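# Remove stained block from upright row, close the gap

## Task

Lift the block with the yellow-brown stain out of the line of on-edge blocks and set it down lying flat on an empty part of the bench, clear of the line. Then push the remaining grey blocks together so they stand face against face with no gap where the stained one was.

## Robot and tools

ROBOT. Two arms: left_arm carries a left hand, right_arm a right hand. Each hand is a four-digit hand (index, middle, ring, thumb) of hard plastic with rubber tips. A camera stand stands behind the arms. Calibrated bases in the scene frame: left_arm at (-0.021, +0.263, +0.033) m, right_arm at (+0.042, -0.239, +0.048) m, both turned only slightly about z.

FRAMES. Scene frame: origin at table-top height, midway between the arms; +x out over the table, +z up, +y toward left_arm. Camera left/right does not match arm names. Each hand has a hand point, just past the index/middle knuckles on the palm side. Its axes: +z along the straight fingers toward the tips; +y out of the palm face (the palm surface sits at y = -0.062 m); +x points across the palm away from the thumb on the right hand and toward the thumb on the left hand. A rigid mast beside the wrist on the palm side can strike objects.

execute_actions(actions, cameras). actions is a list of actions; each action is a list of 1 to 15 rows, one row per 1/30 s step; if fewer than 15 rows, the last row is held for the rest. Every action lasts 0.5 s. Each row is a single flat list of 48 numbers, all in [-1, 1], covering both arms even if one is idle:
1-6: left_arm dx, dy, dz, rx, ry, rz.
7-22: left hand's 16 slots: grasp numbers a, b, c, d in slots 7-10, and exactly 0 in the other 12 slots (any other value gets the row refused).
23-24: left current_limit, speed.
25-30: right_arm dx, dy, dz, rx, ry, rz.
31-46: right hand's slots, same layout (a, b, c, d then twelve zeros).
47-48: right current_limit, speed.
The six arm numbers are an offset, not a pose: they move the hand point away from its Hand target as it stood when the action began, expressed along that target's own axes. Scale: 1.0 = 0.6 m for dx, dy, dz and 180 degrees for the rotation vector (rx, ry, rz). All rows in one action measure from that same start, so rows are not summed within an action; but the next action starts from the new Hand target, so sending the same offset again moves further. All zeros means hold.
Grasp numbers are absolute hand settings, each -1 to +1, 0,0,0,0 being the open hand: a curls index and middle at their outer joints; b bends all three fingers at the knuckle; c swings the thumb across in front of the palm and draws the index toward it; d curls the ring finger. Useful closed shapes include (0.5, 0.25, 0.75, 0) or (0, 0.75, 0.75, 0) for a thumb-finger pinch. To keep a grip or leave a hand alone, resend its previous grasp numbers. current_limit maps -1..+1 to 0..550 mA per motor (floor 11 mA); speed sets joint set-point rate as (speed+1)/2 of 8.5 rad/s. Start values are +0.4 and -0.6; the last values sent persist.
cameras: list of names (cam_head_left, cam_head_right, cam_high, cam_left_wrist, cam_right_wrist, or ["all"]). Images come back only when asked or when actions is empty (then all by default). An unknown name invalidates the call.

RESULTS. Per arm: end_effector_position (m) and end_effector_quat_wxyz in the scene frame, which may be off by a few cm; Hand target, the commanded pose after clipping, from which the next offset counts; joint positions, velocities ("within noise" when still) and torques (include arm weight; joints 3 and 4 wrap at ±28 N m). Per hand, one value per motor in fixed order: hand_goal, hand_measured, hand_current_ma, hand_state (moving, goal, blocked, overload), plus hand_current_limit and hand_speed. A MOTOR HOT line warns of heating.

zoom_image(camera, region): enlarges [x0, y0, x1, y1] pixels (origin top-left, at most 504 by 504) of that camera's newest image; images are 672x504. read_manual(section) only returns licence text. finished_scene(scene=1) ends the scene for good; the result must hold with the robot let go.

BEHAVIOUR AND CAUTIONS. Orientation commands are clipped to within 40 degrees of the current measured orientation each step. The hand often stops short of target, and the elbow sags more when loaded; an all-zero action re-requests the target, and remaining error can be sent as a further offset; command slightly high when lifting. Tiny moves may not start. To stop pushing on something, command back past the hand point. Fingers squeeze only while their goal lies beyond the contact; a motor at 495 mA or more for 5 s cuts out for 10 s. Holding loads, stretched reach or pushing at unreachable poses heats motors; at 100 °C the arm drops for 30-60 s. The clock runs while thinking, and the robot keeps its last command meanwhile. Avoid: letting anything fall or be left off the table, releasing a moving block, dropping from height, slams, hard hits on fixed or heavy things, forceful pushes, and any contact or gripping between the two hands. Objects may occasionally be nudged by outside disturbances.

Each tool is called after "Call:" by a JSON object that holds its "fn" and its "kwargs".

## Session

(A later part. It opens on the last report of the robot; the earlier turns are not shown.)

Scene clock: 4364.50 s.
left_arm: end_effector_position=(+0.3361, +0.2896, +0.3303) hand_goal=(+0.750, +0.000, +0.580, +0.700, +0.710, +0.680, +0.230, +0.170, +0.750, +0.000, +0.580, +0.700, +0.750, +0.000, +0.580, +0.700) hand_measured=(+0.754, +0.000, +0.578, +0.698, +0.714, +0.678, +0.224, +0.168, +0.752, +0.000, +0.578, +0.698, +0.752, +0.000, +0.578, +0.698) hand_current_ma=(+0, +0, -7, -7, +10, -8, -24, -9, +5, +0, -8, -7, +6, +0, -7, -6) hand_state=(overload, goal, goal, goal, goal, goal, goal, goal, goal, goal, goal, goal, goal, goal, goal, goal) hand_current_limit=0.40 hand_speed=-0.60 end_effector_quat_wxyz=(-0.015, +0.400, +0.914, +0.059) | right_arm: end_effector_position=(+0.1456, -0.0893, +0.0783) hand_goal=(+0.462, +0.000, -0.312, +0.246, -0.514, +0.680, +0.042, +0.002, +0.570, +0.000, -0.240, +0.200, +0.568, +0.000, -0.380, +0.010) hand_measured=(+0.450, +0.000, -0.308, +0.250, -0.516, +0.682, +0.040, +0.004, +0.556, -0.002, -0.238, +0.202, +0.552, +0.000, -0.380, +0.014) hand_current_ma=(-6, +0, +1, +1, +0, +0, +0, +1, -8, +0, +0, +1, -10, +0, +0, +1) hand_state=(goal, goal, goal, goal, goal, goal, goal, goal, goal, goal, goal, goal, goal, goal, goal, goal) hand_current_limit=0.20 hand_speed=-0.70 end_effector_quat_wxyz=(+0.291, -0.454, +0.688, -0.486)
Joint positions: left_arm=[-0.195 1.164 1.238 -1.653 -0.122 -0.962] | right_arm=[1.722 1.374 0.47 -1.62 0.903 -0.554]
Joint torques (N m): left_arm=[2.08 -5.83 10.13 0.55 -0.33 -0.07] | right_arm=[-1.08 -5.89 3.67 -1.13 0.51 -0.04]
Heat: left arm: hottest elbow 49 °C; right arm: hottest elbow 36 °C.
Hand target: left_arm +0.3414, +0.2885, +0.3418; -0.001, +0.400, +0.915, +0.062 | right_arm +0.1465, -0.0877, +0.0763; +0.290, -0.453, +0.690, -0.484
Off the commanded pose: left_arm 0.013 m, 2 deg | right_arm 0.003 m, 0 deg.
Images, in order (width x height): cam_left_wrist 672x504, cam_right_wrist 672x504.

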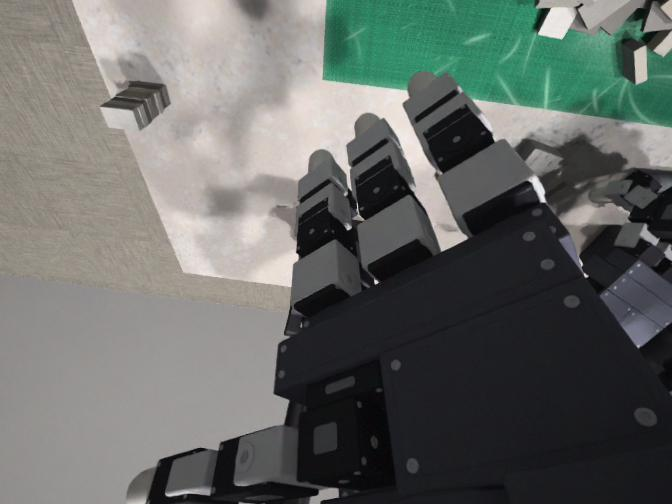

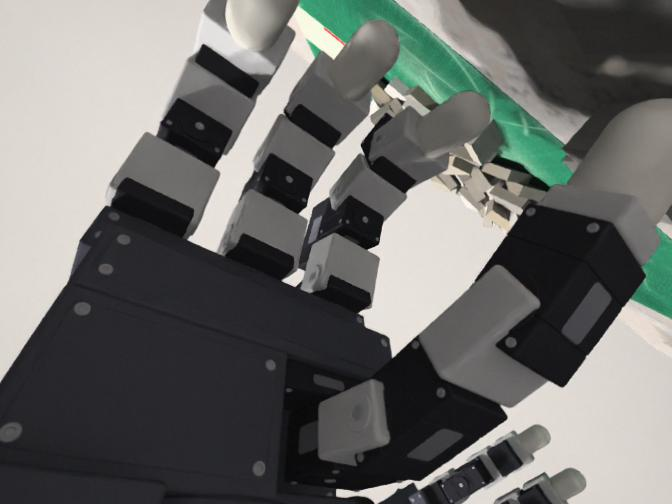

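Call:
{"fn": "execute_actions", "kwargs": {"actions": [[[0,0,0,0,0,0,0,0,0,0,0,0,0,0,0,0,0,0,0,0,0,0,0.4,-0.6,0.0078,0.0381,0.0085,0,0,0,0.5,0.1,0.75,0.6,0,0,0,0,0,0,0,0,0,0,0,0,0.2,-0.7]]], "cameras": ["cam_left_wrist","cam_right_wrist"]}}

Call:
{"fn": "zoom_image", "kwargs": {"camera": "cam_right_wrist", "region": [450, 0, 672, 167]}}

Call:
{"fn": "zoom_image", "kwargs": {"camera": "cam_left_wrist", "region": [520, 140, 610, 210]}}

Scene clock: 4382.13 s.
left_arm: end_effector_position=(+0.3361, +0.2896, +0.3303) hand_goal=(+0.750, +0.000, +0.580, +0.700, +0.710, +0.680, +0.230, +0.170, +0.750, +0.000, +0.580, +0.700, +0.750, +0.000, +0.580, +0.700) hand_measured=(+0.754, +0.000, +0.578, +0.698, +0.714, +0.678, +0.224, +0.168, +0.752, +0.000, +0.578, +0.698, +0.752, +0.000, +0.578, +0.698) hand_current_ma=(+0, +0, -7, -7, +10, -8, -24, -9, +5, +0, -8, -7, +6, +0, -7, -6) hand_state=(overload, goal, goal, goal, goal, goal, goal, goal, goal, goal, goal, goal, goal, goal, goal, goal) hand_current_limit=0.40 hand_speed=-0.60 end_effector_quat_wxyz=(-0.015, +0.400, +0.914, +0.059) | right_arm: end_effector_position=(+0.1419, -0.0928, +0.0562) hand_goal=(+0.462, +0.000, -0.312, +0.246, -0.514, +0.680, +0.042, +0.002, +0.570, +0.000, -0.240, +0.200, +0.568, +0.000, -0.380, +0.010) hand_measured=(+0.452, +0.000, -0.308, +0.250, -0.516, +0.682, +0.040, +0.004, +0.560, -0.002, -0.238, +0.202, +0.556, +0.000, -0.380, +0.014) hand_current_ma=(-4, +0, +1, +1, +0, +0, +0, +1, -5, +0, +0, +0, -7, +0, +0, +1) hand_state=(goal, goal, goal, goal, goal, goal, goal, goal, goal, goal, goal, goal, goal, goal, goal, goal) hand_current_limit=0.20 hand_speed=-0.70 end_effector_quat_wxyz=(+0.286, -0.455, +0.688, -0.488)
Joint positions: left_arm=[-0.195 1.164 1.238 -1.653 -0.122 -0.962] | right_arm=[1.738 1.452 0.449 -1.535 0.883 -0.542]
Joint torques (N m): left_arm=[2.08 -5.77 10.14 0.53 -0.34 -0.08] | right_arm=[-0.15 -5.95 2.71 -1.14 0.31 0.13]
Heat: left arm: hottest elbow 49 °C; right arm: hottest elbow 36 °C.
Hand target: left_arm +0.3414, +0.2885, +0.3418; -0.001, +0.400, +0.915, +0.062 | right_arm +0.1409, -0.0912, +0.0534; +0.290, -0.453, +0.690, -0.484
Off the commanded pose: left_arm 0.013 m, 2 deg | right_arm 0.003 m, 1 deg.
Images, in order (width x height): cam_left_wrist 672x504, cam_right_wrist 672x504.

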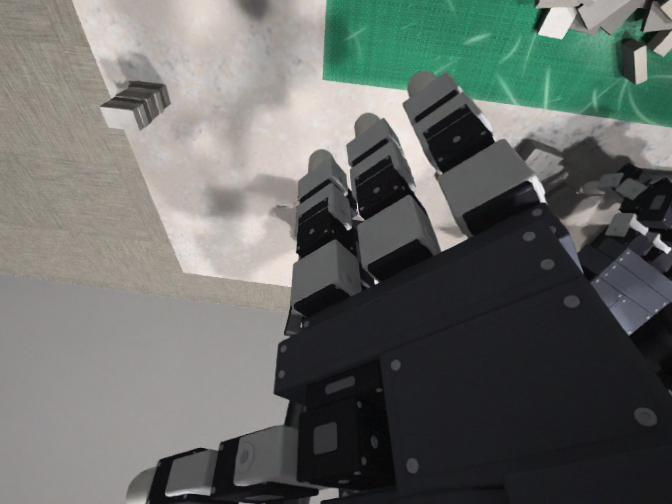

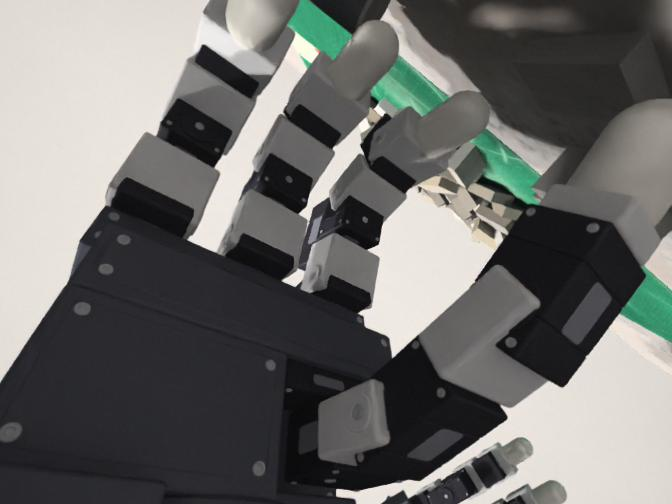

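Scaled by 2.270 from the camera's 672x504 image, which has a finer 960x720 frame.

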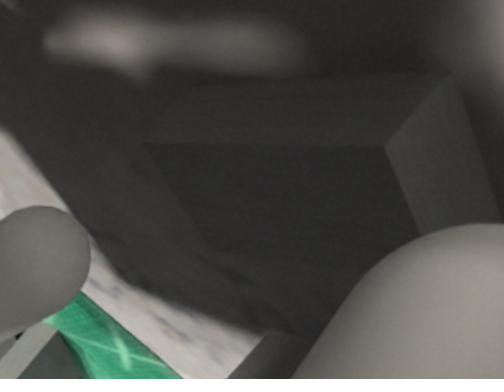

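Scaled by 5.600 from the camera's 672x504 image, which has a finer 960x720 frame.

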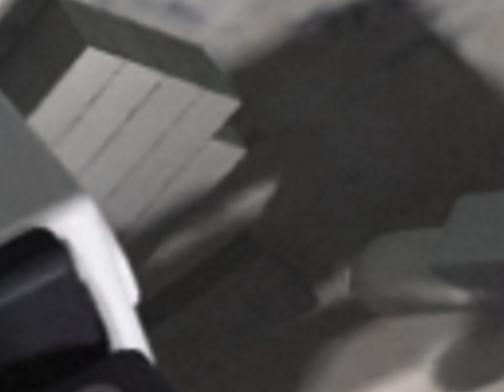

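Call:
{"fn": "execute_actions", "kwargs": {"actions": [[[0,0,0,0,0,0,0,0,0,0,0,0,0,0,0,0,0,0,0,0,0,0,0.4,-0.6,-0.0107,0.014,-0.005,0,0,0,0.5,0.0,0.75,0.6,0,0,0,0,0,0,0,0,0,0,0,0,0.2,-0.7]]], "cameras": ["cam_right_wrist"]}}

Call:
{"fn": "zoom_image", "kwargs": {"camera": "cam_right_wrist", "region": [450, 0, 672, 167]}}

Scene clock: 4416.13 s.
left_arm: end_effector_position=(+0.3361, +0.2896, +0.3303) hand_goal=(+0.750, +0.000, +0.580, +0.700, +0.710, +0.680, +0.230, +0.170, +0.750, +0.000, +0.580, +0.700, +0.750, +0.000, +0.580, +0.700) hand_measured=(+0.754, +0.000, +0.578, +0.698, +0.714, +0.678, +0.224, +0.168, +0.752, +0.000, +0.578, +0.698, +0.752, +0.000, +0.578, +0.698) hand_current_ma=(+0, +0, -7, -7, +10, -8, -24, -9, +5, +0, -8, -7, +6, +0, -7, -6) hand_state=(overload, goal, goal, goal, goal, goal, goal, goal, goal, goal, goal, goal, goal, goal, goal, goal) hand_current_limit=0.40 hand_speed=-0.60 end_effector_quat_wxyz=(-0.015, +0.400, +0.914, +0.059) | right_arm: end_effector_position=(+0.1401, -0.0883, +0.0490) hand_goal=(+0.598, +0.000, -0.342, +0.226, -0.514, +0.680, +0.042, -0.018, +0.746, +0.000, -0.220, +0.200, +0.718, +0.000, -0.380, -0.010) hand_measured=(+0.582, +0.000, -0.338, +0.230, -0.516, +0.682, +0.040, -0.016, +0.722, +0.004, -0.228, +0.196, +0.698, +0.000, -0.380, -0.006) hand_current_ma=(-9, +0, +1, +1, +0, +0, +0, +1, -21, +1, -3, -1, -14, +0, +0, +1) hand_state=(goal, goal, goal, goal, goal, goal, goal, goal, blocked, goal, goal, goal, goal, goal, goal, goal) hand_current_limit=0.20 hand_speed=-0.70 end_effector_quat_wxyz=(+0.288, -0.454, +0.688, -0.487)
Joint positions: left_arm=[-0.195 1.164 1.238 -1.653 -0.122 -0.962] | right_arm=[1.747 1.493 0.455 -1.508 0.878 -0.53]
Joint torques (N m): left_arm=[2.08 -5.89 10.11 0.54 -0.33 -0.08] | right_arm=[0.03 -5.83 3.22 -1.26 0.26 0.07]
Heat: left arm: hottest elbow 49 °C; right arm: hottest elbow 35 °C.
Hand target: left_arm +0.3414, +0.2885, +0.3418; -0.001, +0.400, +0.915, +0.062 | right_arm +0.1382, -0.0832, +0.0464; +0.290, -0.453, +0.690, -0.484
Off the commanded pose: left_arm 0.013 m, 2 deg | right_arm 0.006 m, 1 deg.
Images, in order (width x height): cam_right_wrist 672x504.

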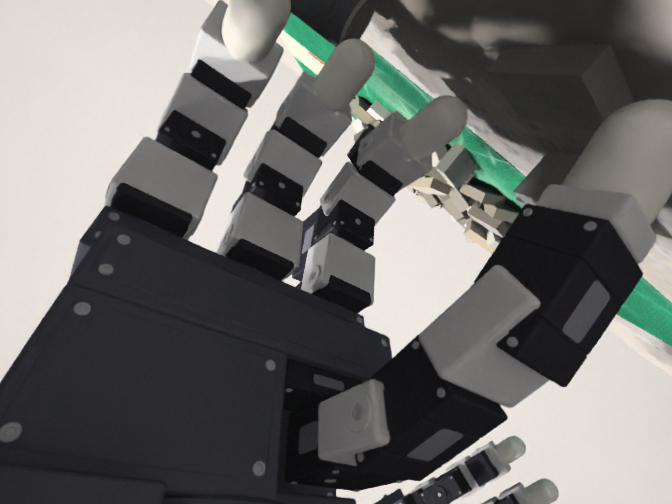

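Scaled by 2.270 from the camera's 672x504 image, which has a finer 960x720 frame.

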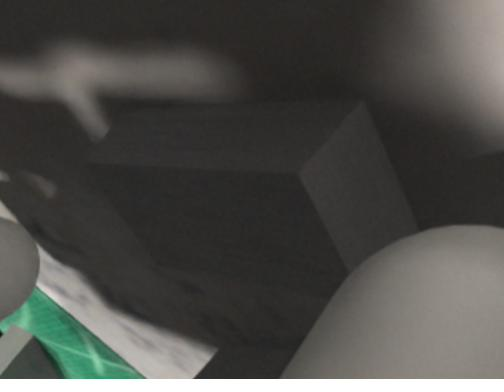

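Call:
{"fn": "execute_actions", "kwargs": {"actions": [[[0,0,0,0,0,0,0,0,0,0,0,0,0,0,0,0,0,0,0,0,0,0,0.4,-0.6,0.001,0.0143,0.0063,0,0,0,0.5,0.0,0.75,0.6,0,0,0,0,0,0,0,0,0,0,0,0,0.2,-0.7]],[[0,0,0,0,0,0,0,0,0,0,0,0,0,0,0,0,0,0,0,0,0,0,0.4,-0.6,0,0,0,0,0,0,0.5,0.1,0.75,0.6,0,0,0,0,0,0,0,0,0,0,0,0,0.2,-0.7]]], "cameras": ["cam_right_wrist"]}}

Call:
{"fn": "zoom_image", "kwargs": {"camera": "cam_right_wrist", "region": [450, 0, 672, 167]}}

Scene clock: 4432.67 s.
left_arm: end_effector_position=(+0.3361, +0.2896, +0.3303) hand_goal=(+0.750, +0.000, +0.580, +0.700, +0.710, +0.680, +0.230, +0.170, +0.750, +0.000, +0.580, +0.700, +0.750, +0.000, +0.580, +0.700) hand_measured=(+0.754, +0.000, +0.578, +0.698, +0.714, +0.678, +0.224, +0.168, +0.752, +0.000, +0.578, +0.698, +0.752, +0.000, +0.578, +0.698) hand_current_ma=(+0, +0, -7, -7, +10, -8, -24, -9, +5, +0, -8, -7, +6, +0, -7, -6) hand_state=(overload, goal, goal, goal, goal, goal, goal, goal, goal, goal, goal, goal, goal, goal, goal, goal) hand_current_limit=0.40 hand_speed=-0.60 end_effector_quat_wxyz=(-0.015, +0.400, +0.914, +0.059) | right_arm: end_effector_position=(+0.1396, -0.0860, +0.0406) hand_goal=(+0.462, +0.000, -0.312, +0.246, -0.514, +0.680, +0.042, +0.002, +0.570, +0.000, -0.240, +0.200, +0.568, +0.000, -0.380, +0.010) hand_measured=(+0.458, +0.000, -0.314, +0.244, -0.516, +0.682, +0.040, +0.000, +0.566, +0.004, -0.238, +0.198, +0.564, +0.000, -0.380, +0.008) hand_current_ma=(-1, +0, +0, +0, +0, +0, +0, +0, -1, +0, +0, +0, -1, +0, +0, +0) hand_state=(goal, goal, goal, goal, goal, goal, goal, goal, goal, goal, goal, goal, goal, goal, goal, goal) hand_current_limit=0.20 hand_speed=-0.70 end_effector_quat_wxyz=(+0.289, -0.453, +0.690, -0.486)
Joint positions: left_arm=[-0.195 1.164 1.238 -1.653 -0.122 -0.962] | right_arm=[1.747 1.526 0.455 -1.47 0.876 -0.529]
Joint torques (N m): left_arm=[2.08 -5.89 10.11 0.53 -0.33 -0.08] | right_arm=[0.15 -6.18 2.44 -1.2 0.29 0.08]
Heat: left arm: hottest elbow 49 °C; right arm: hottest elbow 35 °C.
Hand target: left_arm +0.3414, +0.2885, +0.3418; -0.001, +0.400, +0.915, +0.062 | right_arm +0.1382, -0.0842, +0.0371; +0.290, -0.453, +0.690, -0.484
Off the commanded pose: left_arm 0.013 m, 2 deg | right_arm 0.004 m, 0 deg.
Images, in order (width x height): cam_right_wrist 672x504.

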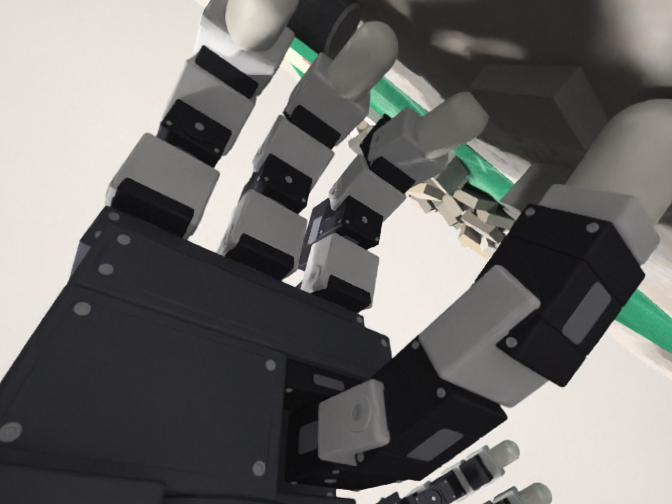

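Scaled by 2.270 from the camera's 672x504 image, which has a finer 960x720 frame.

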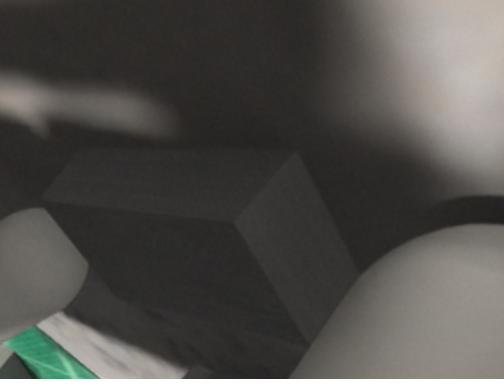

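Call:
{"fn": "execute_actions", "kwargs": {"actions": [[[0,0,0,0,0,0,0,0,0,0,0,0,0,0,0,0,0,0,0,0,0,0,0.4,-0.6,0,0,0,0,0,0,0.5,0.18,0.75,0.6,0,0,0,0,0,0,0,0,0,0,0,0,0.2,-0.7]],[[0,0,0,0,0,0,0,0,0,0,0,0,0,0,0,0,0,0,0,0,0,0,0.4,-0.6,0,0,0,0,0,0,0.5,0.24,0.75,0.6,0,0,0,0,0,0,0,0,0,0,0,0,0.2,-0.7]]], "cameras": ["cam_right_wrist"]}}

Call:
{"fn": "zoom_image", "kwargs": {"camera": "cam_right_wrist", "region": [450, 0, 672, 167]}}

Scene clock: 4455.63 s.
left_arm: end_effector_position=(+0.3361, +0.2896, +0.3303) hand_goal=(+0.750, +0.000, +0.580, +0.700, +0.710, +0.680, +0.230, +0.170, +0.750, +0.000, +0.580, +0.700, +0.750, +0.000, +0.580, +0.700) hand_measured=(+0.754, +0.000, +0.578, +0.698, +0.714, +0.678, +0.224, +0.168, +0.752, +0.000, +0.578, +0.698, +0.752, +0.000, +0.578, +0.698) hand_current_ma=(+0, +0, -7, -7, +10, -8, -24, -9, +5, +0, -8, -7, +6, +0, -7, -6) hand_state=(overload, goal, goal, goal, goal, goal, goal, goal, goal, goal, goal, goal, goal, goal, goal, goal) hand_current_limit=0.40 hand_speed=-0.60 end_effector_quat_wxyz=(-0.015, +0.400, +0.914, +0.059) | right_arm: end_effector_position=(+0.1403, -0.0860, +0.0408) hand_goal=(+0.274, +0.000, -0.270, +0.274, -0.514, +0.680, +0.042, +0.030, +0.326, +0.000, -0.268, +0.200, +0.358, +0.000, -0.380, +0.038) hand_measured=(+0.284, +0.000, -0.264, +0.276, -0.516, +0.682, +0.040, +0.028, +0.392, -0.008, -0.256, +0.198, +0.356, +0.000, -0.380, +0.036) hand_current_ma=(+5, +0, +2, +0, +0, +0, +0, +0, +114, -2, +5, +0, +0, +0, +0, +0) hand_state=(goal, goal, goal, goal, goal, goal, goal, goal, blocked, goal, goal, goal, goal, goal, goal, goal) hand_current_limit=0.20 hand_speed=-0.70 end_effector_quat_wxyz=(+0.290, -0.453, +0.688, -0.486)
Joint positions: left_arm=[-0.195 1.164 1.238 -1.653 -0.122 -0.962] | right_arm=[1.747 1.526 0.454 -1.47 0.881 -0.529]
Joint torques (N m): left_arm=[2.02 -5.77 10.13 0.53 -0.33 -0.08] | right_arm=[0.09 -6.12 2.54 -1.16 0.11 0.07]
Heat: left arm: hottest elbow 49 °C; right arm: hottest elbow 35 °C.
Hand target: left_arm +0.3414, +0.2885, +0.3418; -0.001, +0.400, +0.915, +0.062 | right_arm +0.1382, -0.0842, +0.0371; +0.290, -0.453, +0.690, -0.484
Off the commanded pose: left_arm 0.013 m, 2 deg | right_arm 0.005 m, 0 deg.
Images, in order (width x height): cam_right_wrist 672x504.

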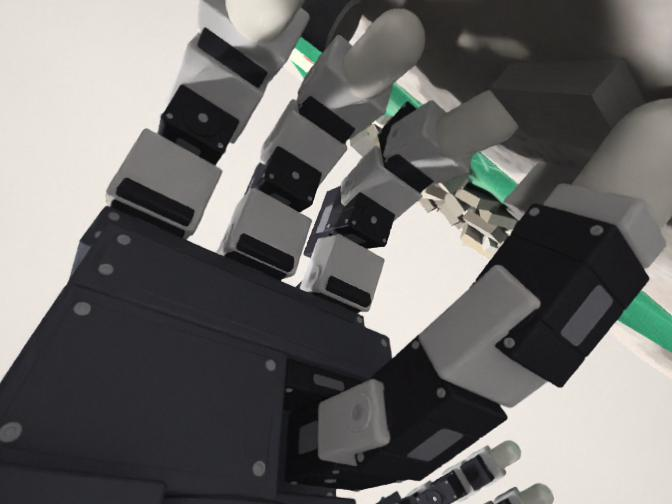

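Scaled by 2.270 from the camera's 672x504 image, which has a finer 960x720 frame.

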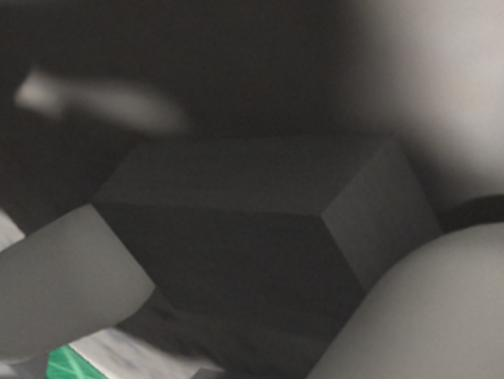

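Call:
{"fn": "execute_actions", "kwargs": {"actions": [[[0,0,0,0,0,0,0,0,0,0,0,0,0,0,0,0,0,0,0,0,0,0,0.4,-0.6,0,0,0,0,0,0,0.5,0.29,0.75,0.6,0,0,0,0,0,0,0,0,0,0,0,0,0.2,-0.7]]], "cameras": ["cam_right_wrist"]}}

Call:
{"fn": "zoom_image", "kwargs": {"camera": "cam_right_wrist", "region": [450, 0, 672, 167]}}

Scene clock: 4484.13 s.
left_arm: end_effector_position=(+0.3361, +0.2896, +0.3303) hand_goal=(+0.750, +0.000, +0.580, +0.700, +0.710, +0.680, +0.230, +0.170, +0.750, +0.000, +0.580, +0.700, +0.750, +0.000, +0.580, +0.700) hand_measured=(+0.754, +0.000, +0.578, +0.698, +0.714, +0.678, +0.224, +0.168, +0.752, +0.000, +0.578, +0.698, +0.752, +0.000, +0.578, +0.698) hand_current_ma=(+0, +0, -7, -7, +10, -8, -24, -9, +5, +0, -8, -7, +6, +0, -7, -6) hand_state=(overload, goal, goal, goal, goal, goal, goal, goal, goal, goal, goal, goal, goal, goal, goal, goal) hand_current_limit=0.40 hand_speed=-0.60 end_effector_quat_wxyz=(-0.015, +0.400, +0.914, +0.059) | right_arm: end_effector_position=(+0.1407, -0.0864, +0.0415) hand_goal=(+0.206, +0.000, -0.256, +0.284, -0.514, +0.680, +0.042, +0.040, +0.238, +0.000, -0.278, +0.200, +0.282, +0.000, -0.380, +0.048) hand_measured=(+0.234, +0.000, -0.244, +0.288, -0.516, +0.682, +0.052, +0.044, +0.354, -0.012, -0.256, +0.198, +0.280, +0.000, -0.380, +0.046) hand_current_ma=(+26, +0, +5, +1, +0, +0, +5, +1, +292, -5, +15, +0, +0, +0, +0, +0) hand_state=(blocked, goal, goal, goal, goal, goal, goal, goal, blocked, goal, blocked, goal, goal, goal, goal, goal) hand_current_limit=0.20 hand_speed=-0.70 end_effector_quat_wxyz=(+0.291, -0.454, +0.687, -0.487)
Joint positions: left_arm=[-0.195 1.164 1.238 -1.653 -0.122 -0.962] | right_arm=[1.747 1.526 0.454 -1.474 0.884 -0.529]
Joint torques (N m): left_arm=[2.08 -5.83 10.13 0.55 -0.34 -0.07] | right_arm=[0.15 -5.95 2.52 -1.02 -0.01 0.05]
Heat: left arm: hottest elbow 49 °C; right arm: hottest elbow 34 °C.
Hand target: left_arm +0.3414, +0.2885, +0.3418; -0.001, +0.400, +0.915, +0.062 | right_arm +0.1382, -0.0842, +0.0371; +0.290, -0.453, +0.690, -0.484
Off the commanded pose: left_arm 0.013 m, 2 deg | right_arm 0.006 m, 1 deg.
Images, in order (width x height): cam_right_wrist 672x504.

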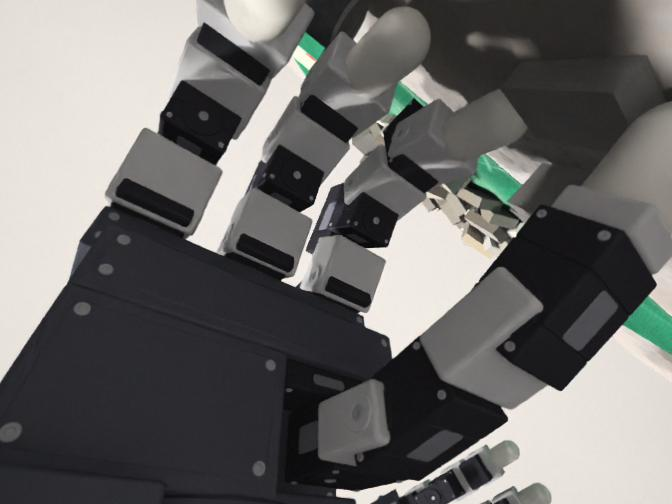

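Scaled by 2.270 from the camera's 672x504 image, which has a finer 960x720 frame.

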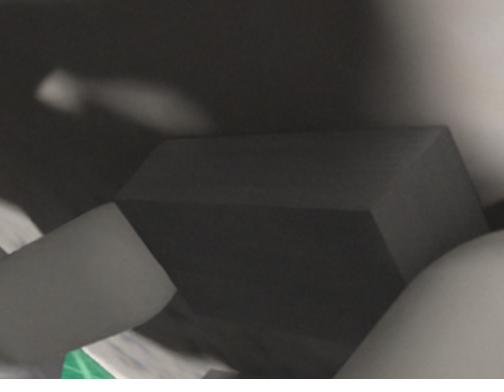

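Call:
{"fn": "execute_actions", "kwargs": {"actions": [[[0,0,0,0,0,0,0,0,0,0,0,0,0,0,0,0,0,0,0,0,0,0,0.4,-0.6,0,0,0,0,0,0,0.5,0.34,0.75,0.6,0,0,0,0,0,0,0,0,0,0,0,0,0.2,-0.7]],[[0,0,0,0,0,0,0,0,0,0,0,0,0,0,0,0,0,0,0,0,0,0,0.4,-0.6,0,0,0,0,0,0,0.5,0.39,0.75,0.6,0,0,0,0,0,0,0,0,0,0,0,0,0.2,-0.7]]], "cameras": ["cam_right_wrist"]}}

Call:
{"fn": "zoom_image", "kwargs": {"camera": "cam_right_wrist", "region": [450, 0, 672, 167]}}

Scene clock: 4515.67 s.
left_arm: end_effector_position=(+0.3361, +0.2896, +0.3303) hand_goal=(+0.750, +0.000, +0.580, +0.700, +0.710, +0.680, +0.230, +0.170, +0.750, +0.000, +0.580, +0.700, +0.750, +0.000, +0.580, +0.700) hand_measured=(+0.754, +0.000, +0.578, +0.698, +0.714, +0.678, +0.224, +0.168, +0.752, +0.000, +0.578, +0.698, +0.752, +0.000, +0.578, +0.698) hand_current_ma=(+0, +0, -7, -7, +10, -8, -24, -9, +5, +0, -8, -7, +6, +0, -7, -6) hand_state=(overload, goal, goal, goal, goal, goal, goal, goal, goal, goal, goal, goal, goal, goal, goal, goal) hand_current_limit=0.40 hand_speed=-0.60 end_effector_quat_wxyz=(-0.015, +0.400, +0.914, +0.059) | right_arm: end_effector_position=(+0.1412, -0.0875, +0.0426) hand_goal=(+0.072, +0.000, -0.226, +0.304, -0.514, +0.680, +0.042, +0.060, +0.062, +0.000, -0.298, +0.200, +0.132, +0.000, -0.380, +0.068) hand_measured=(+0.158, +0.000, -0.196, +0.314, -0.514, +0.682, +0.068, +0.072, +0.322, -0.020, -0.260, +0.198, +0.132, +0.000, -0.380, +0.066) hand_current_ma=(+176, +0, +26, +4, +0, +0, +32, +9, +330, -10, +41, +0, +0, +0, +0, +0) hand_state=(blocked, goal, blocked, goal, goal, goal, blocked, goal, blocked, goal, blocked, goal, goal, goal, goal, goal) hand_current_limit=0.20 hand_speed=-0.70 end_effector_quat_wxyz=(+0.290, -0.455, +0.684, -0.490)
Joint positions: left_arm=[-0.195 1.164 1.238 -1.653 -0.122 -0.962] | right_arm=[1.747 1.526 0.454 -1.482 0.886 -0.529]
Joint torques (N m): left_arm=[2.02 -5.83 10.13 0.54 -0.34 -0.07] | right_arm=[-0.09 -6.01 2.45 -0.8 -0.11 0.07]
Heat: left arm: hottest elbow 49 °C; right arm: hottest elbow 34 °C.
Hand target: left_arm +0.3414, +0.2885, +0.3418; -0.001, +0.400, +0.915, +0.062 | right_arm +0.1382, -0.0842, +0.0371; +0.290, -0.453, +0.690, -0.484
Off the commanded pose: left_arm 0.013 m, 2 deg | right_arm 0.007 m, 1 deg.
Images, in order (width x height): cam_right_wrist 672x504.

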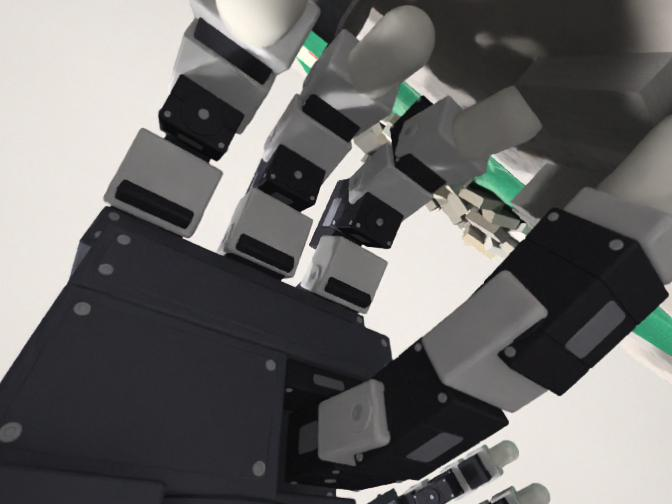

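Scaled by 2.270 from the camera's 672x504 image, which has a finer 960x720 frame.

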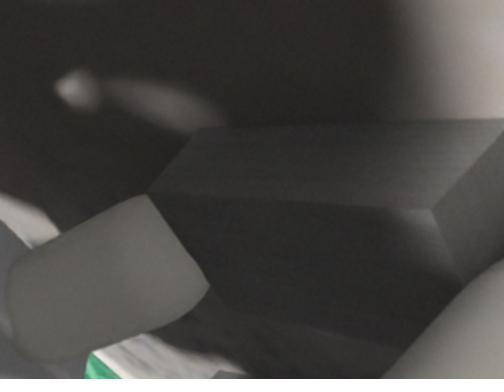

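Call:
{"fn": "execute_actions", "kwargs": {"actions": [[[0,0,0,0,0,0,0,0,0,0,0,0,0,0,0,0,0,0,0,0,0,0,0.4,-0.6,-0.001,-0.0122,-0.0055,0,0,0,0.5,0.39,0.75,0.6,0,0,0,0,0,0,0,0,0,0,0,0,0.2,-0.7]]], "cameras": ["cam_right_wrist"]}}

Call:
{"fn": "zoom_image", "kwargs": {"camera": "cam_right_wrist", "region": [450, 0, 672, 167]}}

Scene clock: 4570.37 s.
left_arm: end_effector_position=(+0.3361, +0.2896, +0.3303) hand_goal=(+0.750, +0.000, +0.580, +0.700, +0.710, +0.680, +0.230, +0.170, +0.750, +0.000, +0.580, +0.700, +0.750, +0.000, +0.580, +0.700) hand_measured=(+0.754, +0.000, +0.578, +0.698, +0.714, +0.678, +0.224, +0.168, +0.752, +0.000, +0.578, +0.698, +0.752, +0.000, +0.578, +0.698) hand_current_ma=(+0, +0, -7, -7, +10, -8, -24, -9, +5, +0, -8, -7, +6, +0, -7, -6) hand_state=(overload, goal, goal, goal, goal, goal, goal, goal, goal, goal, goal, goal, goal, goal, goal, goal) hand_current_limit=0.40 hand_speed=-0.60 end_effector_quat_wxyz=(-0.015, +0.400, +0.914, +0.059) | right_arm: end_effector_position=(+0.1404, -0.0918, +0.0450) hand_goal=(+0.072, +0.000, -0.226, +0.304, -0.514, +0.680, +0.042, +0.060, +0.062, +0.000, -0.298, +0.200, +0.132, +0.000, -0.380, +0.068) hand_measured=(+0.150, +0.000, -0.196, +0.314, -0.514, +0.682, +0.072, +0.076, +0.062, -0.002, -0.292, +0.198, +0.132, +0.000, -0.380, +0.066) hand_current_ma=(+147, +0, +26, +4, +0, +0, +43, +14, +0, +0, +1, +0, +0, +0, +0, +0) hand_state=(blocked, goal, blocked, goal, goal, goal, blocked, goal, goal, goal, goal, goal, goal, goal, goal, goal) hand_current_limit=0.20 hand_speed=-0.70 end_effector_quat_wxyz=(+0.283, -0.456, +0.682, -0.496)
Joint positions: left_arm=[-0.195 1.164 1.238 -1.653 -0.122 -0.962] | right_arm=[1.747 1.521 0.454 -1.503 0.876 -0.531]
Joint torques (N m): left_arm=[2.02 -5.83 10.13 0.55 -0.33 -0.08] | right_arm=[0.03 -8.18 3.07 -1.26 0.26 0.08]
Heat: left arm: hottest elbow 49 °C; right arm: hottest elbow 34 °C.
Hand target: left_arm +0.3414, +0.2885, +0.3418; -0.001, +0.400, +0.915, +0.062 | right_arm +0.1382, -0.0832, +0.0450; +0.290, -0.453, +0.690, -0.484
Off the commanded pose: left_arm 0.013 m, 2 deg | right_arm 0.009 m, 2 deg.
Images, in order (width x height): cam_right_wrist 672x504.

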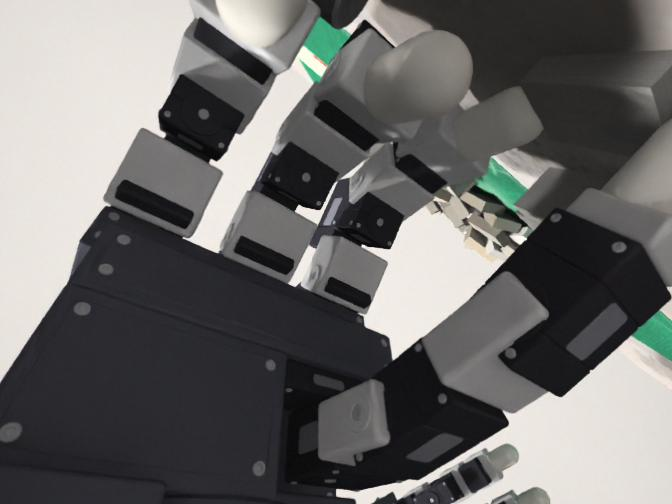

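Scaled by 2.270 from the camera's 672x504 image, which has a finer 960x720 frame.

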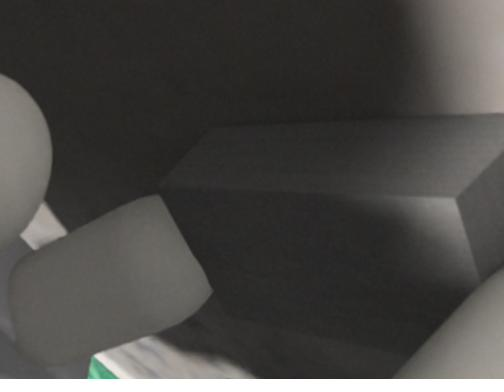

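Call:
{"fn": "execute_actions", "kwargs": {"actions": [[[0,0,0,0,0,0,0,0,0,0,0,0,0,0,0,0,0,0,0,0,0,0,0.4,-0.6,-0.0026,-0.0104,-0.0047,0,0,0,0.5,0.39,0.75,0.6,0,0,0,0,0,0,0,0,0,0,0,0,0.2,-0.7]]], "cameras": ["cam_right_wrist"]}}

Call:
{"fn": "zoom_image", "kwargs": {"camera": "cam_right_wrist", "region": [450, 0, 672, 167]}}

Scene clock: 4575.93 s.
left_arm: end_effector_position=(+0.3361, +0.2896, +0.3303) hand_goal=(+0.750, +0.000, +0.580, +0.700, +0.710, +0.680, +0.230, +0.170, +0.750, +0.000, +0.580, +0.700, +0.750, +0.000, +0.580, +0.700) hand_measured=(+0.754, +0.000, +0.578, +0.698, +0.714, +0.678, +0.224, +0.168, +0.752, +0.000, +0.578, +0.698, +0.752, +0.000, +0.578, +0.698) hand_current_ma=(+0, +0, -7, -7, +10, -8, -24, -9, +5, +0, -8, -7, +6, +0, -7, -6) hand_state=(overload, goal, goal, goal, goal, goal, goal, goal, goal, goal, goal, goal, goal, goal, goal, goal) hand_current_limit=0.40 hand_speed=-0.60 end_effector_quat_wxyz=(-0.015, +0.400, +0.914, +0.059) | right_arm: end_effector_position=(+0.1399, -0.0891, +0.0474) hand_goal=(+0.072, +0.000, -0.226, +0.304, -0.514, +0.680, +0.042, +0.060, +0.062, +0.000, -0.298, +0.200, +0.132, +0.000, -0.380, +0.068) hand_measured=(+0.150, +0.000, -0.196, +0.314, -0.514, +0.682, +0.072, +0.076, +0.062, -0.002, -0.292, +0.198, +0.126, +0.000, -0.380, +0.066) hand_current_ma=(+147, +0, +26, +4, +0, +0, +43, +14, +0, +0, +1, +0, -2, +0, +0, +0) hand_state=(blocked, goal, blocked, goal, goal, goal, blocked, goal, goal, goal, goal, goal, goal, goal, goal, goal) hand_current_limit=0.20 hand_speed=-0.70 end_effector_quat_wxyz=(+0.287, -0.454, +0.688, -0.488)
Joint positions: left_arm=[-0.195 1.164 1.238 -1.653 -0.122 -0.962] | right_arm=[1.747 1.499 0.454 -1.503 0.875 -0.531]
Joint torques (N m): left_arm=[2.02 -5.83 10.15 0.55 -0.33 -0.08] | right_arm=[-0.32 -8 3.92 -2.18 0.41 0.04]
Heat: left arm: hottest elbow 49 °C; right arm: hottest elbow 34 °C.
Hand target: left_arm +0.3414, +0.2885, +0.3418; -0.001, +0.400, +0.915, +0.062 | right_arm +0.1386, -0.0814, +0.0518; +0.290, -0.453, +0.690, -0.484
Off the commanded pose: left_arm 0.013 m, 2 deg | right_arm 0.009 m, 1 deg.
Images, in order (width x height): cam_right_wrist 672x504.

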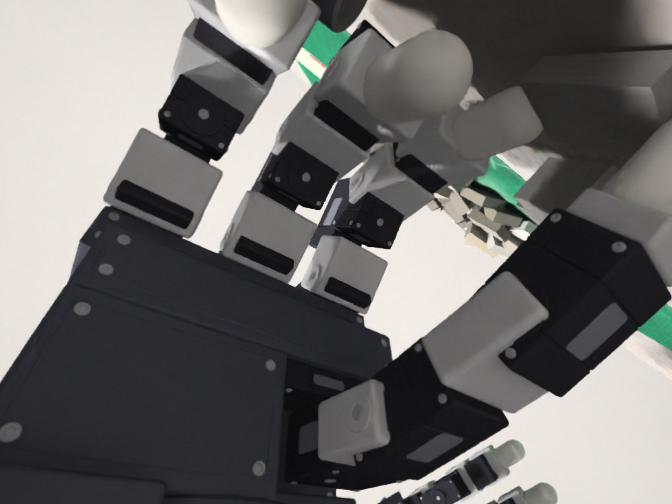

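Scaled by 2.270 from the camera's 672x504 image, which has a finer 960x720 frame.

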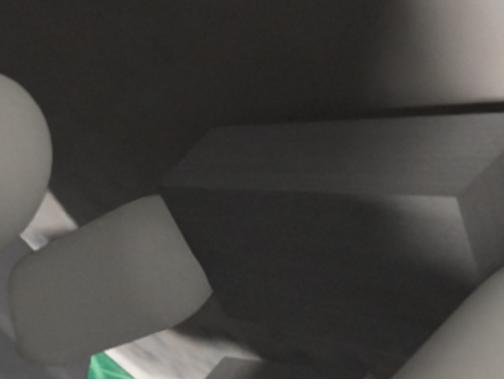

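Call:
{"fn": "execute_actions", "kwargs": {"actions": [[[0,0,0,0,0,0,0,0,0,0,0,0,0,0,0,0,0,0,0,0,0,0,0.4,-0.6,-0.0017,-0.0143,-0.0048,0,0,0,0.5,0.39,0.75,0.6,0,0,0,0,0,0,0,0,0,0,0,0,0.2,-0.7]],[[0,0,0,0,0,0,0,0,0,0,0,0,0,0,0,0,0,0,0,0,0,0,0.4,-0.6,-0.0017,-0.0143,-0.0048,0,0,0,0.5,0.39,0.75,0.6,0,0,0,0,0,0,0,0,0,0,0,0,0.2,-0.7]],[[0,0,0,0,0,0,0,0,0,0,0,0,0,0,0,0,0,0,0,0,0,0,0.4,-0.6,-0.0017,-0.0143,-0.0048,0,0,0,0.5,0.39,0.75,0.6,0,0,0,0,0,0,0,0,0,0,0,0,0.2,-0.7]]], "cameras": ["cam_right_wrist"]}}

Call:
{"fn": "zoom_image", "kwargs": {"camera": "cam_right_wrist", "region": [450, 0, 672, 167]}}

Scene clock: 4589.73 s.
left_arm: end_effector_position=(+0.3361, +0.2896, +0.3303) hand_goal=(+0.750, +0.000, +0.580, +0.700, +0.710, +0.680, +0.230, +0.170, +0.750, +0.000, +0.580, +0.700, +0.750, +0.000, +0.580, +0.700) hand_measured=(+0.754, +0.000, +0.578, +0.698, +0.714, +0.678, +0.224, +0.168, +0.752, +0.000, +0.578, +0.698, +0.752, +0.000, +0.578, +0.698) hand_current_ma=(+0, +0, -7, -7, +10, -8, -24, -9, +5, +0, -8, -7, +6, +0, -7, -6) hand_state=(overload, goal, goal, goal, goal, goal, goal, goal, goal, goal, goal, goal, goal, goal, goal, goal) hand_current_limit=0.40 hand_speed=-0.60 end_effector_quat_wxyz=(-0.015, +0.400, +0.914, +0.059) | right_arm: end_effector_position=(+0.1413, -0.0853, +0.0728) hand_goal=(+0.072, +0.000, -0.226, +0.304, -0.514, +0.680, +0.042, +0.060, +0.062, +0.000, -0.298, +0.200, +0.132, +0.000, -0.380, +0.068) hand_measured=(+0.148, +0.000, -0.196, +0.314, -0.514, +0.682, +0.074, +0.076, +0.062, -0.002, -0.292, +0.198, +0.126, +0.000, -0.380, +0.066) hand_current_ma=(+144, +0, +26, +4, +0, +0, +44, +15, +0, +0, +1, +0, -2, +0, +0, +0) hand_state=(blocked, goal, blocked, goal, goal, goal, blocked, goal, goal, goal, goal, goal, goal, goal, goal, goal) hand_current_limit=0.20 hand_speed=-0.70 end_effector_quat_wxyz=(+0.291, -0.454, +0.688, -0.485)
Joint positions: left_arm=[-0.195 1.164 1.238 -1.653 -0.122 -0.962] | right_arm=[1.742 1.408 0.477 -1.606 0.888 -0.535]
Joint torques (N m): left_arm=[2.08 -5.83 10.13 0.54 -0.34 -0.08] | right_arm=[-1.32 -7.36 5.19 -2.29 0.49 -0.08]
Heat: left arm: hottest elbow 49 °C; right arm: hottest elbow 34 °C.
Hand target: left_arm +0.3414, +0.2885, +0.3418; -0.001, +0.400, +0.915, +0.062 | right_arm +0.1416, -0.0783, +0.0788; +0.290, -0.453, +0.690, -0.484
Off the commanded pose: left_arm 0.013 m, 2 deg | right_arm 0.009 m, 0 deg.
Images, in order (width x height): cam_right_wrist 672x504.

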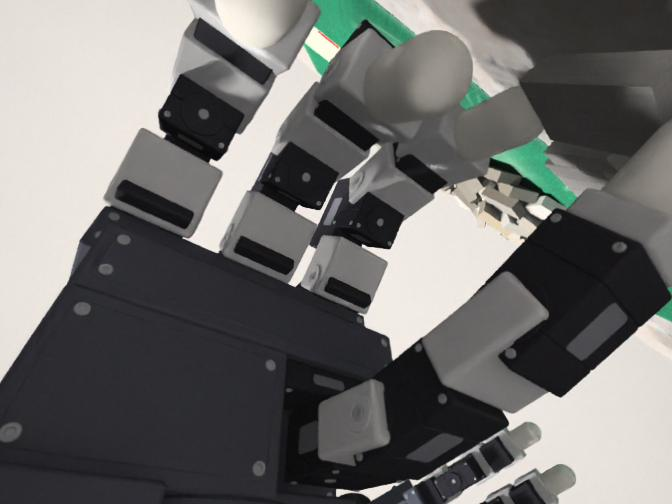

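Scaled by 2.270 from the camera's 672x504 image, which has a finer 960x720 frame.

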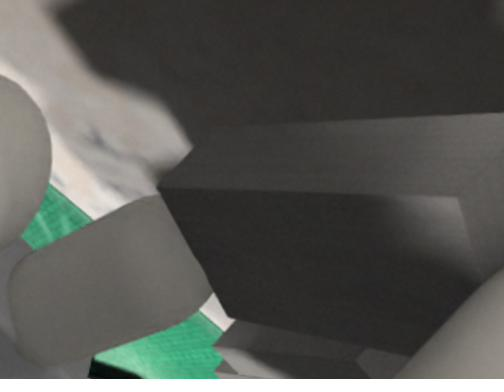

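Call:
{"fn": "execute_actions", "kwargs": {"actions": [[[0,0,0,0,0,0,0,0,0,0,0,0,0,0,0,0,0,0,0,0,0,0,0.4,-0.6,-0.0333,-0.0137,0.0271,0.0009,-0.0224,-0.0087,0.5,0.39,0.75,0.6,0,0,0,0,0,0,0,0,0,0,0,0,0.2,-0.7]],[[0,0,0,0,0,0,0,0,0,0,0,0,0,0,0,0,0,0,0,0,0,0,0.4,-0.6,-0.031,-0.0145,0.0295,0.0009,-0.0224,-0.0087,0.5,0.39,0.75,0.6,0,0,0,0,0,0,0,0,0,0,0,0,0.2,-0.7]],[[0,0,0,0,0,0,0,0,0,0,0,0,0,0,0,0,0,0,0,0,0,0,0.4,-0.6,-0.0285,-0.0153,0.0316,0.0009,-0.0224,-0.0087,0.5,0.39,0.75,0.6,0,0,0,0,0,0,0,0,0,0,0,0,0.2,-0.7]]], "cameras": ["cam_right_wrist","cam_left_wrist"]}}

Call:
{"fn": "zoom_image", "kwargs": {"camera": "cam_right_wrist", "region": [450, 0, 672, 167]}}

Call:
{"fn": "zoom_image", "kwargs": {"camera": "cam_left_wrist", "region": [510, 110, 630, 200]}}

Scene clock: 4694.87 s.
left_arm: end_effector_position=(+0.3361, +0.2896, +0.3303) hand_goal=(+0.750, +0.000, +0.580, +0.700, +0.710, +0.680, +0.230, +0.170, +0.750, +0.000, +0.580, +0.700, +0.750, +0.000, +0.580, +0.700) hand_measured=(+0.754, +0.000, +0.578, +0.698, +0.714, +0.678, +0.224, +0.168, +0.752, +0.000, +0.578, +0.698, +0.752, +0.000, +0.578, +0.698) hand_current_ma=(+0, +0, -7, -7, +10, -8, -24, -9, +5, +0, -8, -7, +6, +0, -7, -6) hand_state=(overload, goal, goal, goal, goal, goal, goal, goal, goal, goal, goal, goal, goal, goal, goal, goal) hand_current_limit=0.40 hand_speed=-0.60 end_effector_quat_wxyz=(-0.015, +0.400, +0.914, +0.059) | right_arm: end_effector_position=(+0.2151, -0.0447, +0.0829) hand_goal=(+0.072, +0.000, -0.226, +0.304, -0.514, +0.680, +0.042, +0.060, +0.062, +0.000, -0.298, +0.200, +0.132, +0.000, -0.380, +0.068) hand_measured=(+0.070, -0.002, -0.222, +0.308, -0.516, +0.680, +0.044, +0.062, +0.058, -0.002, -0.294, +0.198, +0.128, +0.000, -0.380, +0.066) hand_current_ma=(-1, +0, +1, +1, +0, +0, +0, +0, -1, +0, +1, +0, -1, +0, +0, +0) hand_state=(goal, goal, goal, goal, goal, goal, goal, goal, goal, goal, goal, goal, goal, goal, goal, goal) hand_current_limit=0.20 hand_speed=-0.70 end_effector_quat_wxyz=(+0.345, -0.527, +0.632, -0.452)
Joint positions: left_arm=[-0.195 1.164 1.238 -1.653 -0.122 -0.962] | right_arm=[1.408 1.153 0.424 -0.93 1.208 -1.521]
Joint torques (N m): left_arm=[2.14 -5.77 10.14 0.53 -0.33 -0.07] | right_arm=[-1.14 -6.36 5.83 0.12 0.64 -0.1]
Heat: left arm: hottest elbow 49 °C; right arm: hottest elbow 35 °C.
Hand target: left_arm +0.3414, +0.2885, +0.3418; -0.001, +0.400, +0.915, +0.062 | right_arm +0.2163, -0.0466, +0.0818; +0.343, -0.528, +0.635, -0.448
Off the commanded pose: left_arm 0.013 m, 2 deg | right_arm 0.002 m, 1 deg.
Images, in order (width x height): cam_left_wrist 672x504, cam_right_wrist 672x504.

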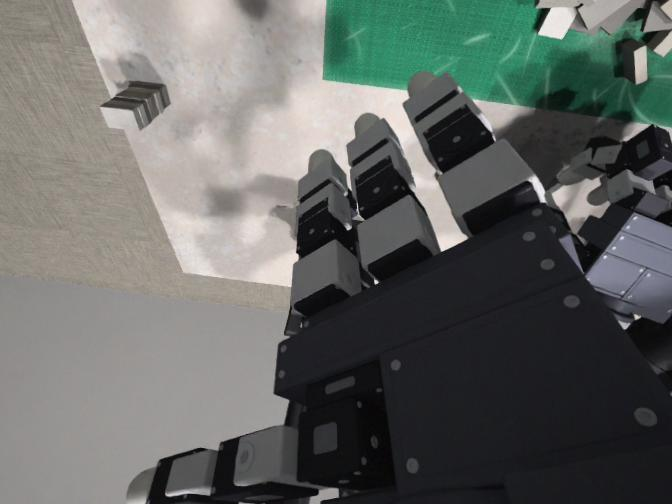

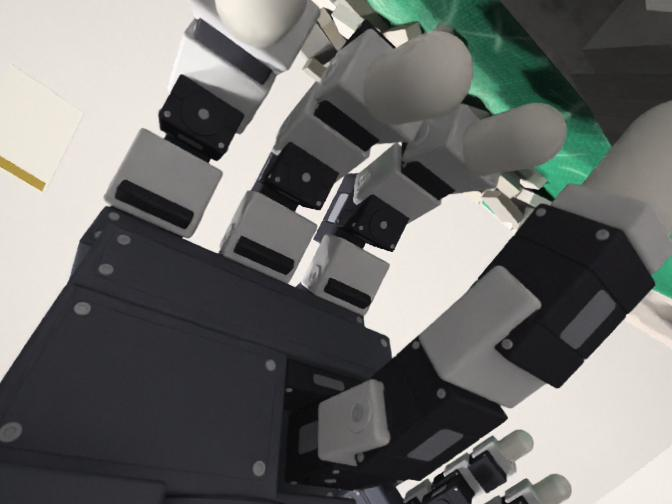

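Scaled by 2.270 from the camera's 672x504 image, which has a finer 960x720 frame.

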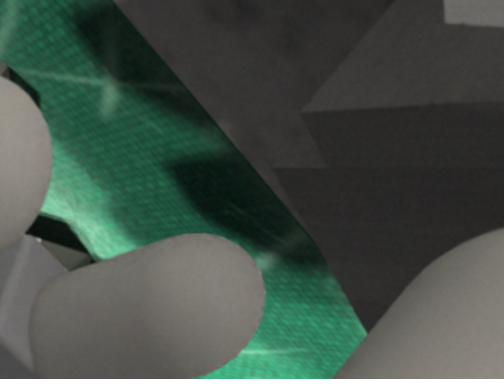

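Scaled by 4.200 from the camera's 672x504 image, which has a finer 960x720 frame.

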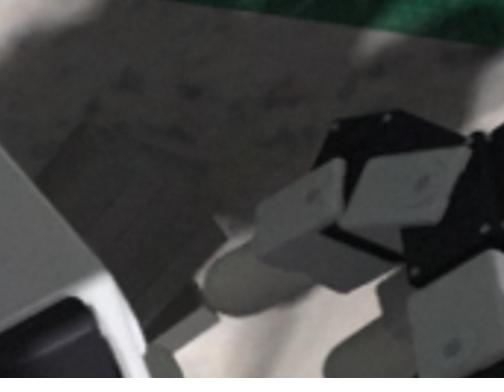

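Call:
{"fn": "execute_actions", "kwargs": {"actions": [], "cameras": ["cam_head_left","cam_head_right","cam_left_wrist","cam_right_wrist"]}}

Call:
{"fn": "zoom_image", "kwargs": {"camera": "cam_head_left", "region": [350, 390, 440, 460]}}

Call:
{"fn": "zoom_image", "kwargs": {"camera": "cam_left_wrist", "region": [510, 120, 610, 200]}}

Call:
{"fn": "zoom_image", "kwargs": {"camera": "cam_right_wrist", "region": [540, 0, 672, 100]}}

Scene clock: 4705.43 s.
left_arm: end_effector_position=(+0.3361, +0.2896, +0.3303) hand_goal=(+0.750, +0.000, +0.580, +0.700, +0.710, +0.680, +0.230, +0.170, +0.750, +0.000, +0.580, +0.700, +0.750, +0.000, +0.580, +0.700) hand_measured=(+0.754, +0.000, +0.578, +0.698, +0.714, +0.678, +0.224, +0.168, +0.752, +0.000, +0.578, +0.698, +0.752, +0.000, +0.578, +0.698) hand_current_ma=(+0, +0, -7, -7, +10, -8, -24, -9, +5, +0, -8, -7, +6, +0, -7, -6) hand_state=(overload, goal, goal, goal, goal, goal, goal, goal, goal, goal, goal, goal, goal, goal, goal, goal) hand_current_limit=0.40 hand_speed=-0.60 end_effector_quat_wxyz=(-0.015, +0.400, +0.914, +0.059) | right_arm: end_effector_position=(+0.2151, -0.0447, +0.0829) hand_goal=(+0.072, +0.000, -0.226, +0.304, -0.514, +0.680, +0.042, +0.060, +0.062, +0.000, -0.298, +0.200, +0.132, +0.000, -0.380, +0.068) hand_measured=(+0.070, -0.002, -0.222, +0.308, -0.516, +0.680, +0.044, +0.062, +0.058, -0.002, -0.294, +0.198, +0.128, +0.000, -0.380, +0.066) hand_current_ma=(-1, +0, +1, +1, +0, +0, +0, +0, -1, +0, +1, +0, -1, +0, +0, +0) hand_state=(goal, goal, goal, goal, goal, goal, goal, goal, goal, goal, goal, goal, goal, goal, goal, goal) hand_current_limit=0.20 hand_speed=-0.70 end_effector_quat_wxyz=(+0.344, -0.527, +0.632, -0.452)
Joint positions: left_arm=[-0.195 1.164 1.238 -1.653 -0.122 -0.962] | right_arm=[1.408 1.153 0.424 -0.93 1.208 -1.521]
Joint velocities: within noise
Joint torques (N m): left_arm=[2.02 -5.95 10.13 0.53 -0.33 -0.08] | right_arm=[-1.38 -6.36 5.81 0.17 0.65 -0.1]
Heat: left arm: hottest elbow 49 °C; right arm: hottest elbow 35 °C.
Hand target: left_arm +0.3414, +0.2885, +0.3418; -0.001, +0.400, +0.915, +0.062 | right_arm +0.2163, -0.0466, +0.0818; +0.343, -0.528, +0.635, -0.448
Off the commanded pose: left_arm 0.013 m, 2 deg | right_arm 0.002 m, 1 deg.
Images, in order (width x height): cam_head_left 672x504, cam_head_right 672x504, cam_left_wrist 672x504, cam_right_wrist 672x504.

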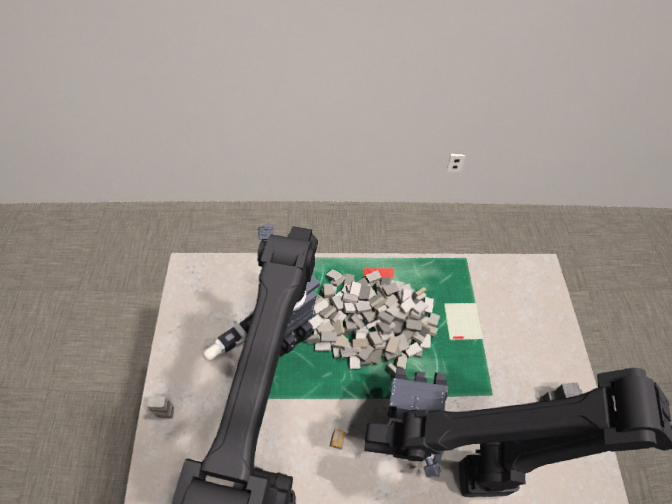

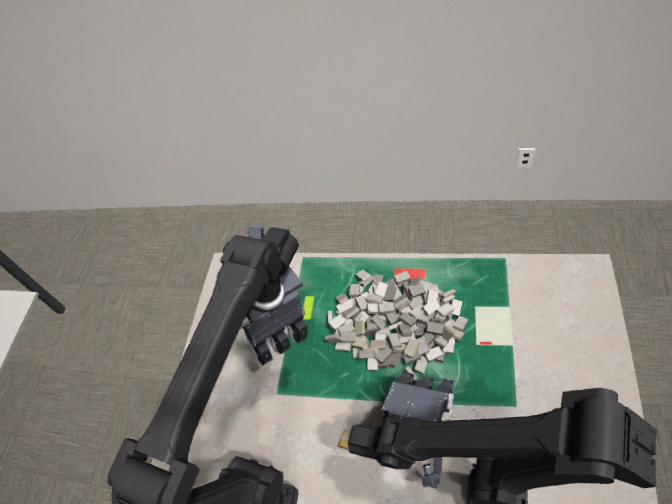

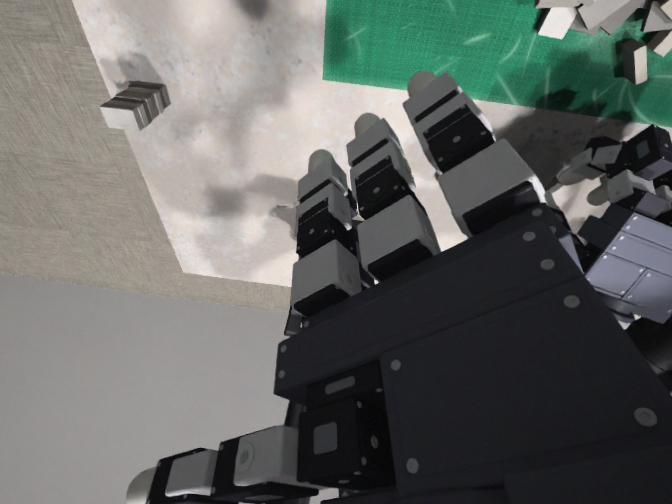

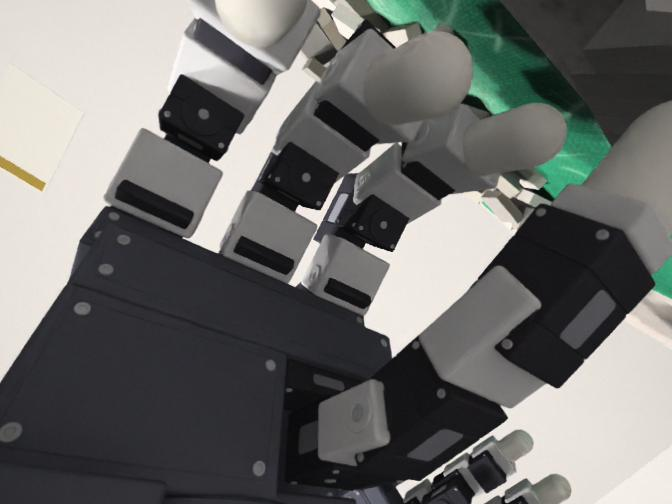

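Scaled by 5.600 from the camera's 672x504 image, which has a finer 960x720 frame.

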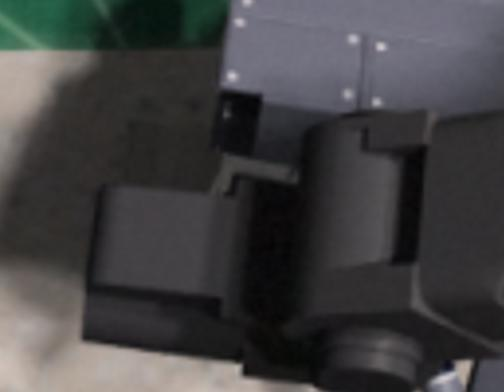

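Scaled by 5.040 from the camera's 672x504 image, which has a finer 960x720 frame.

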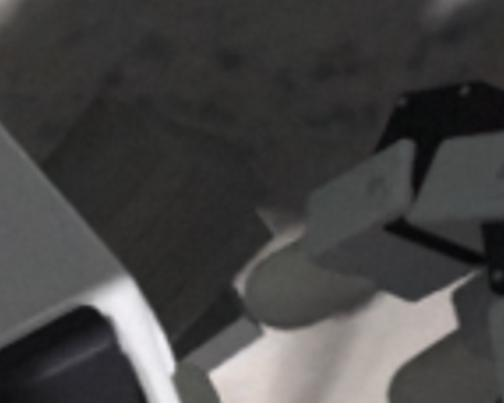

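Scaled by 3.818 from the camera's 672x504 image, which has a finer 960x720 frame.

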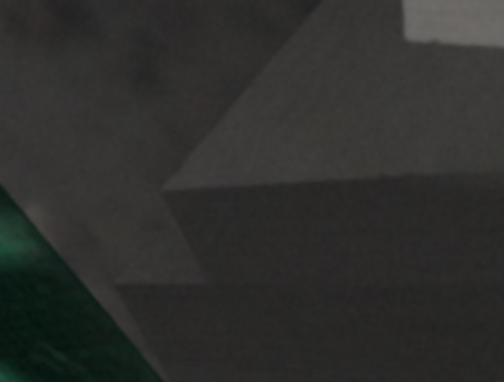

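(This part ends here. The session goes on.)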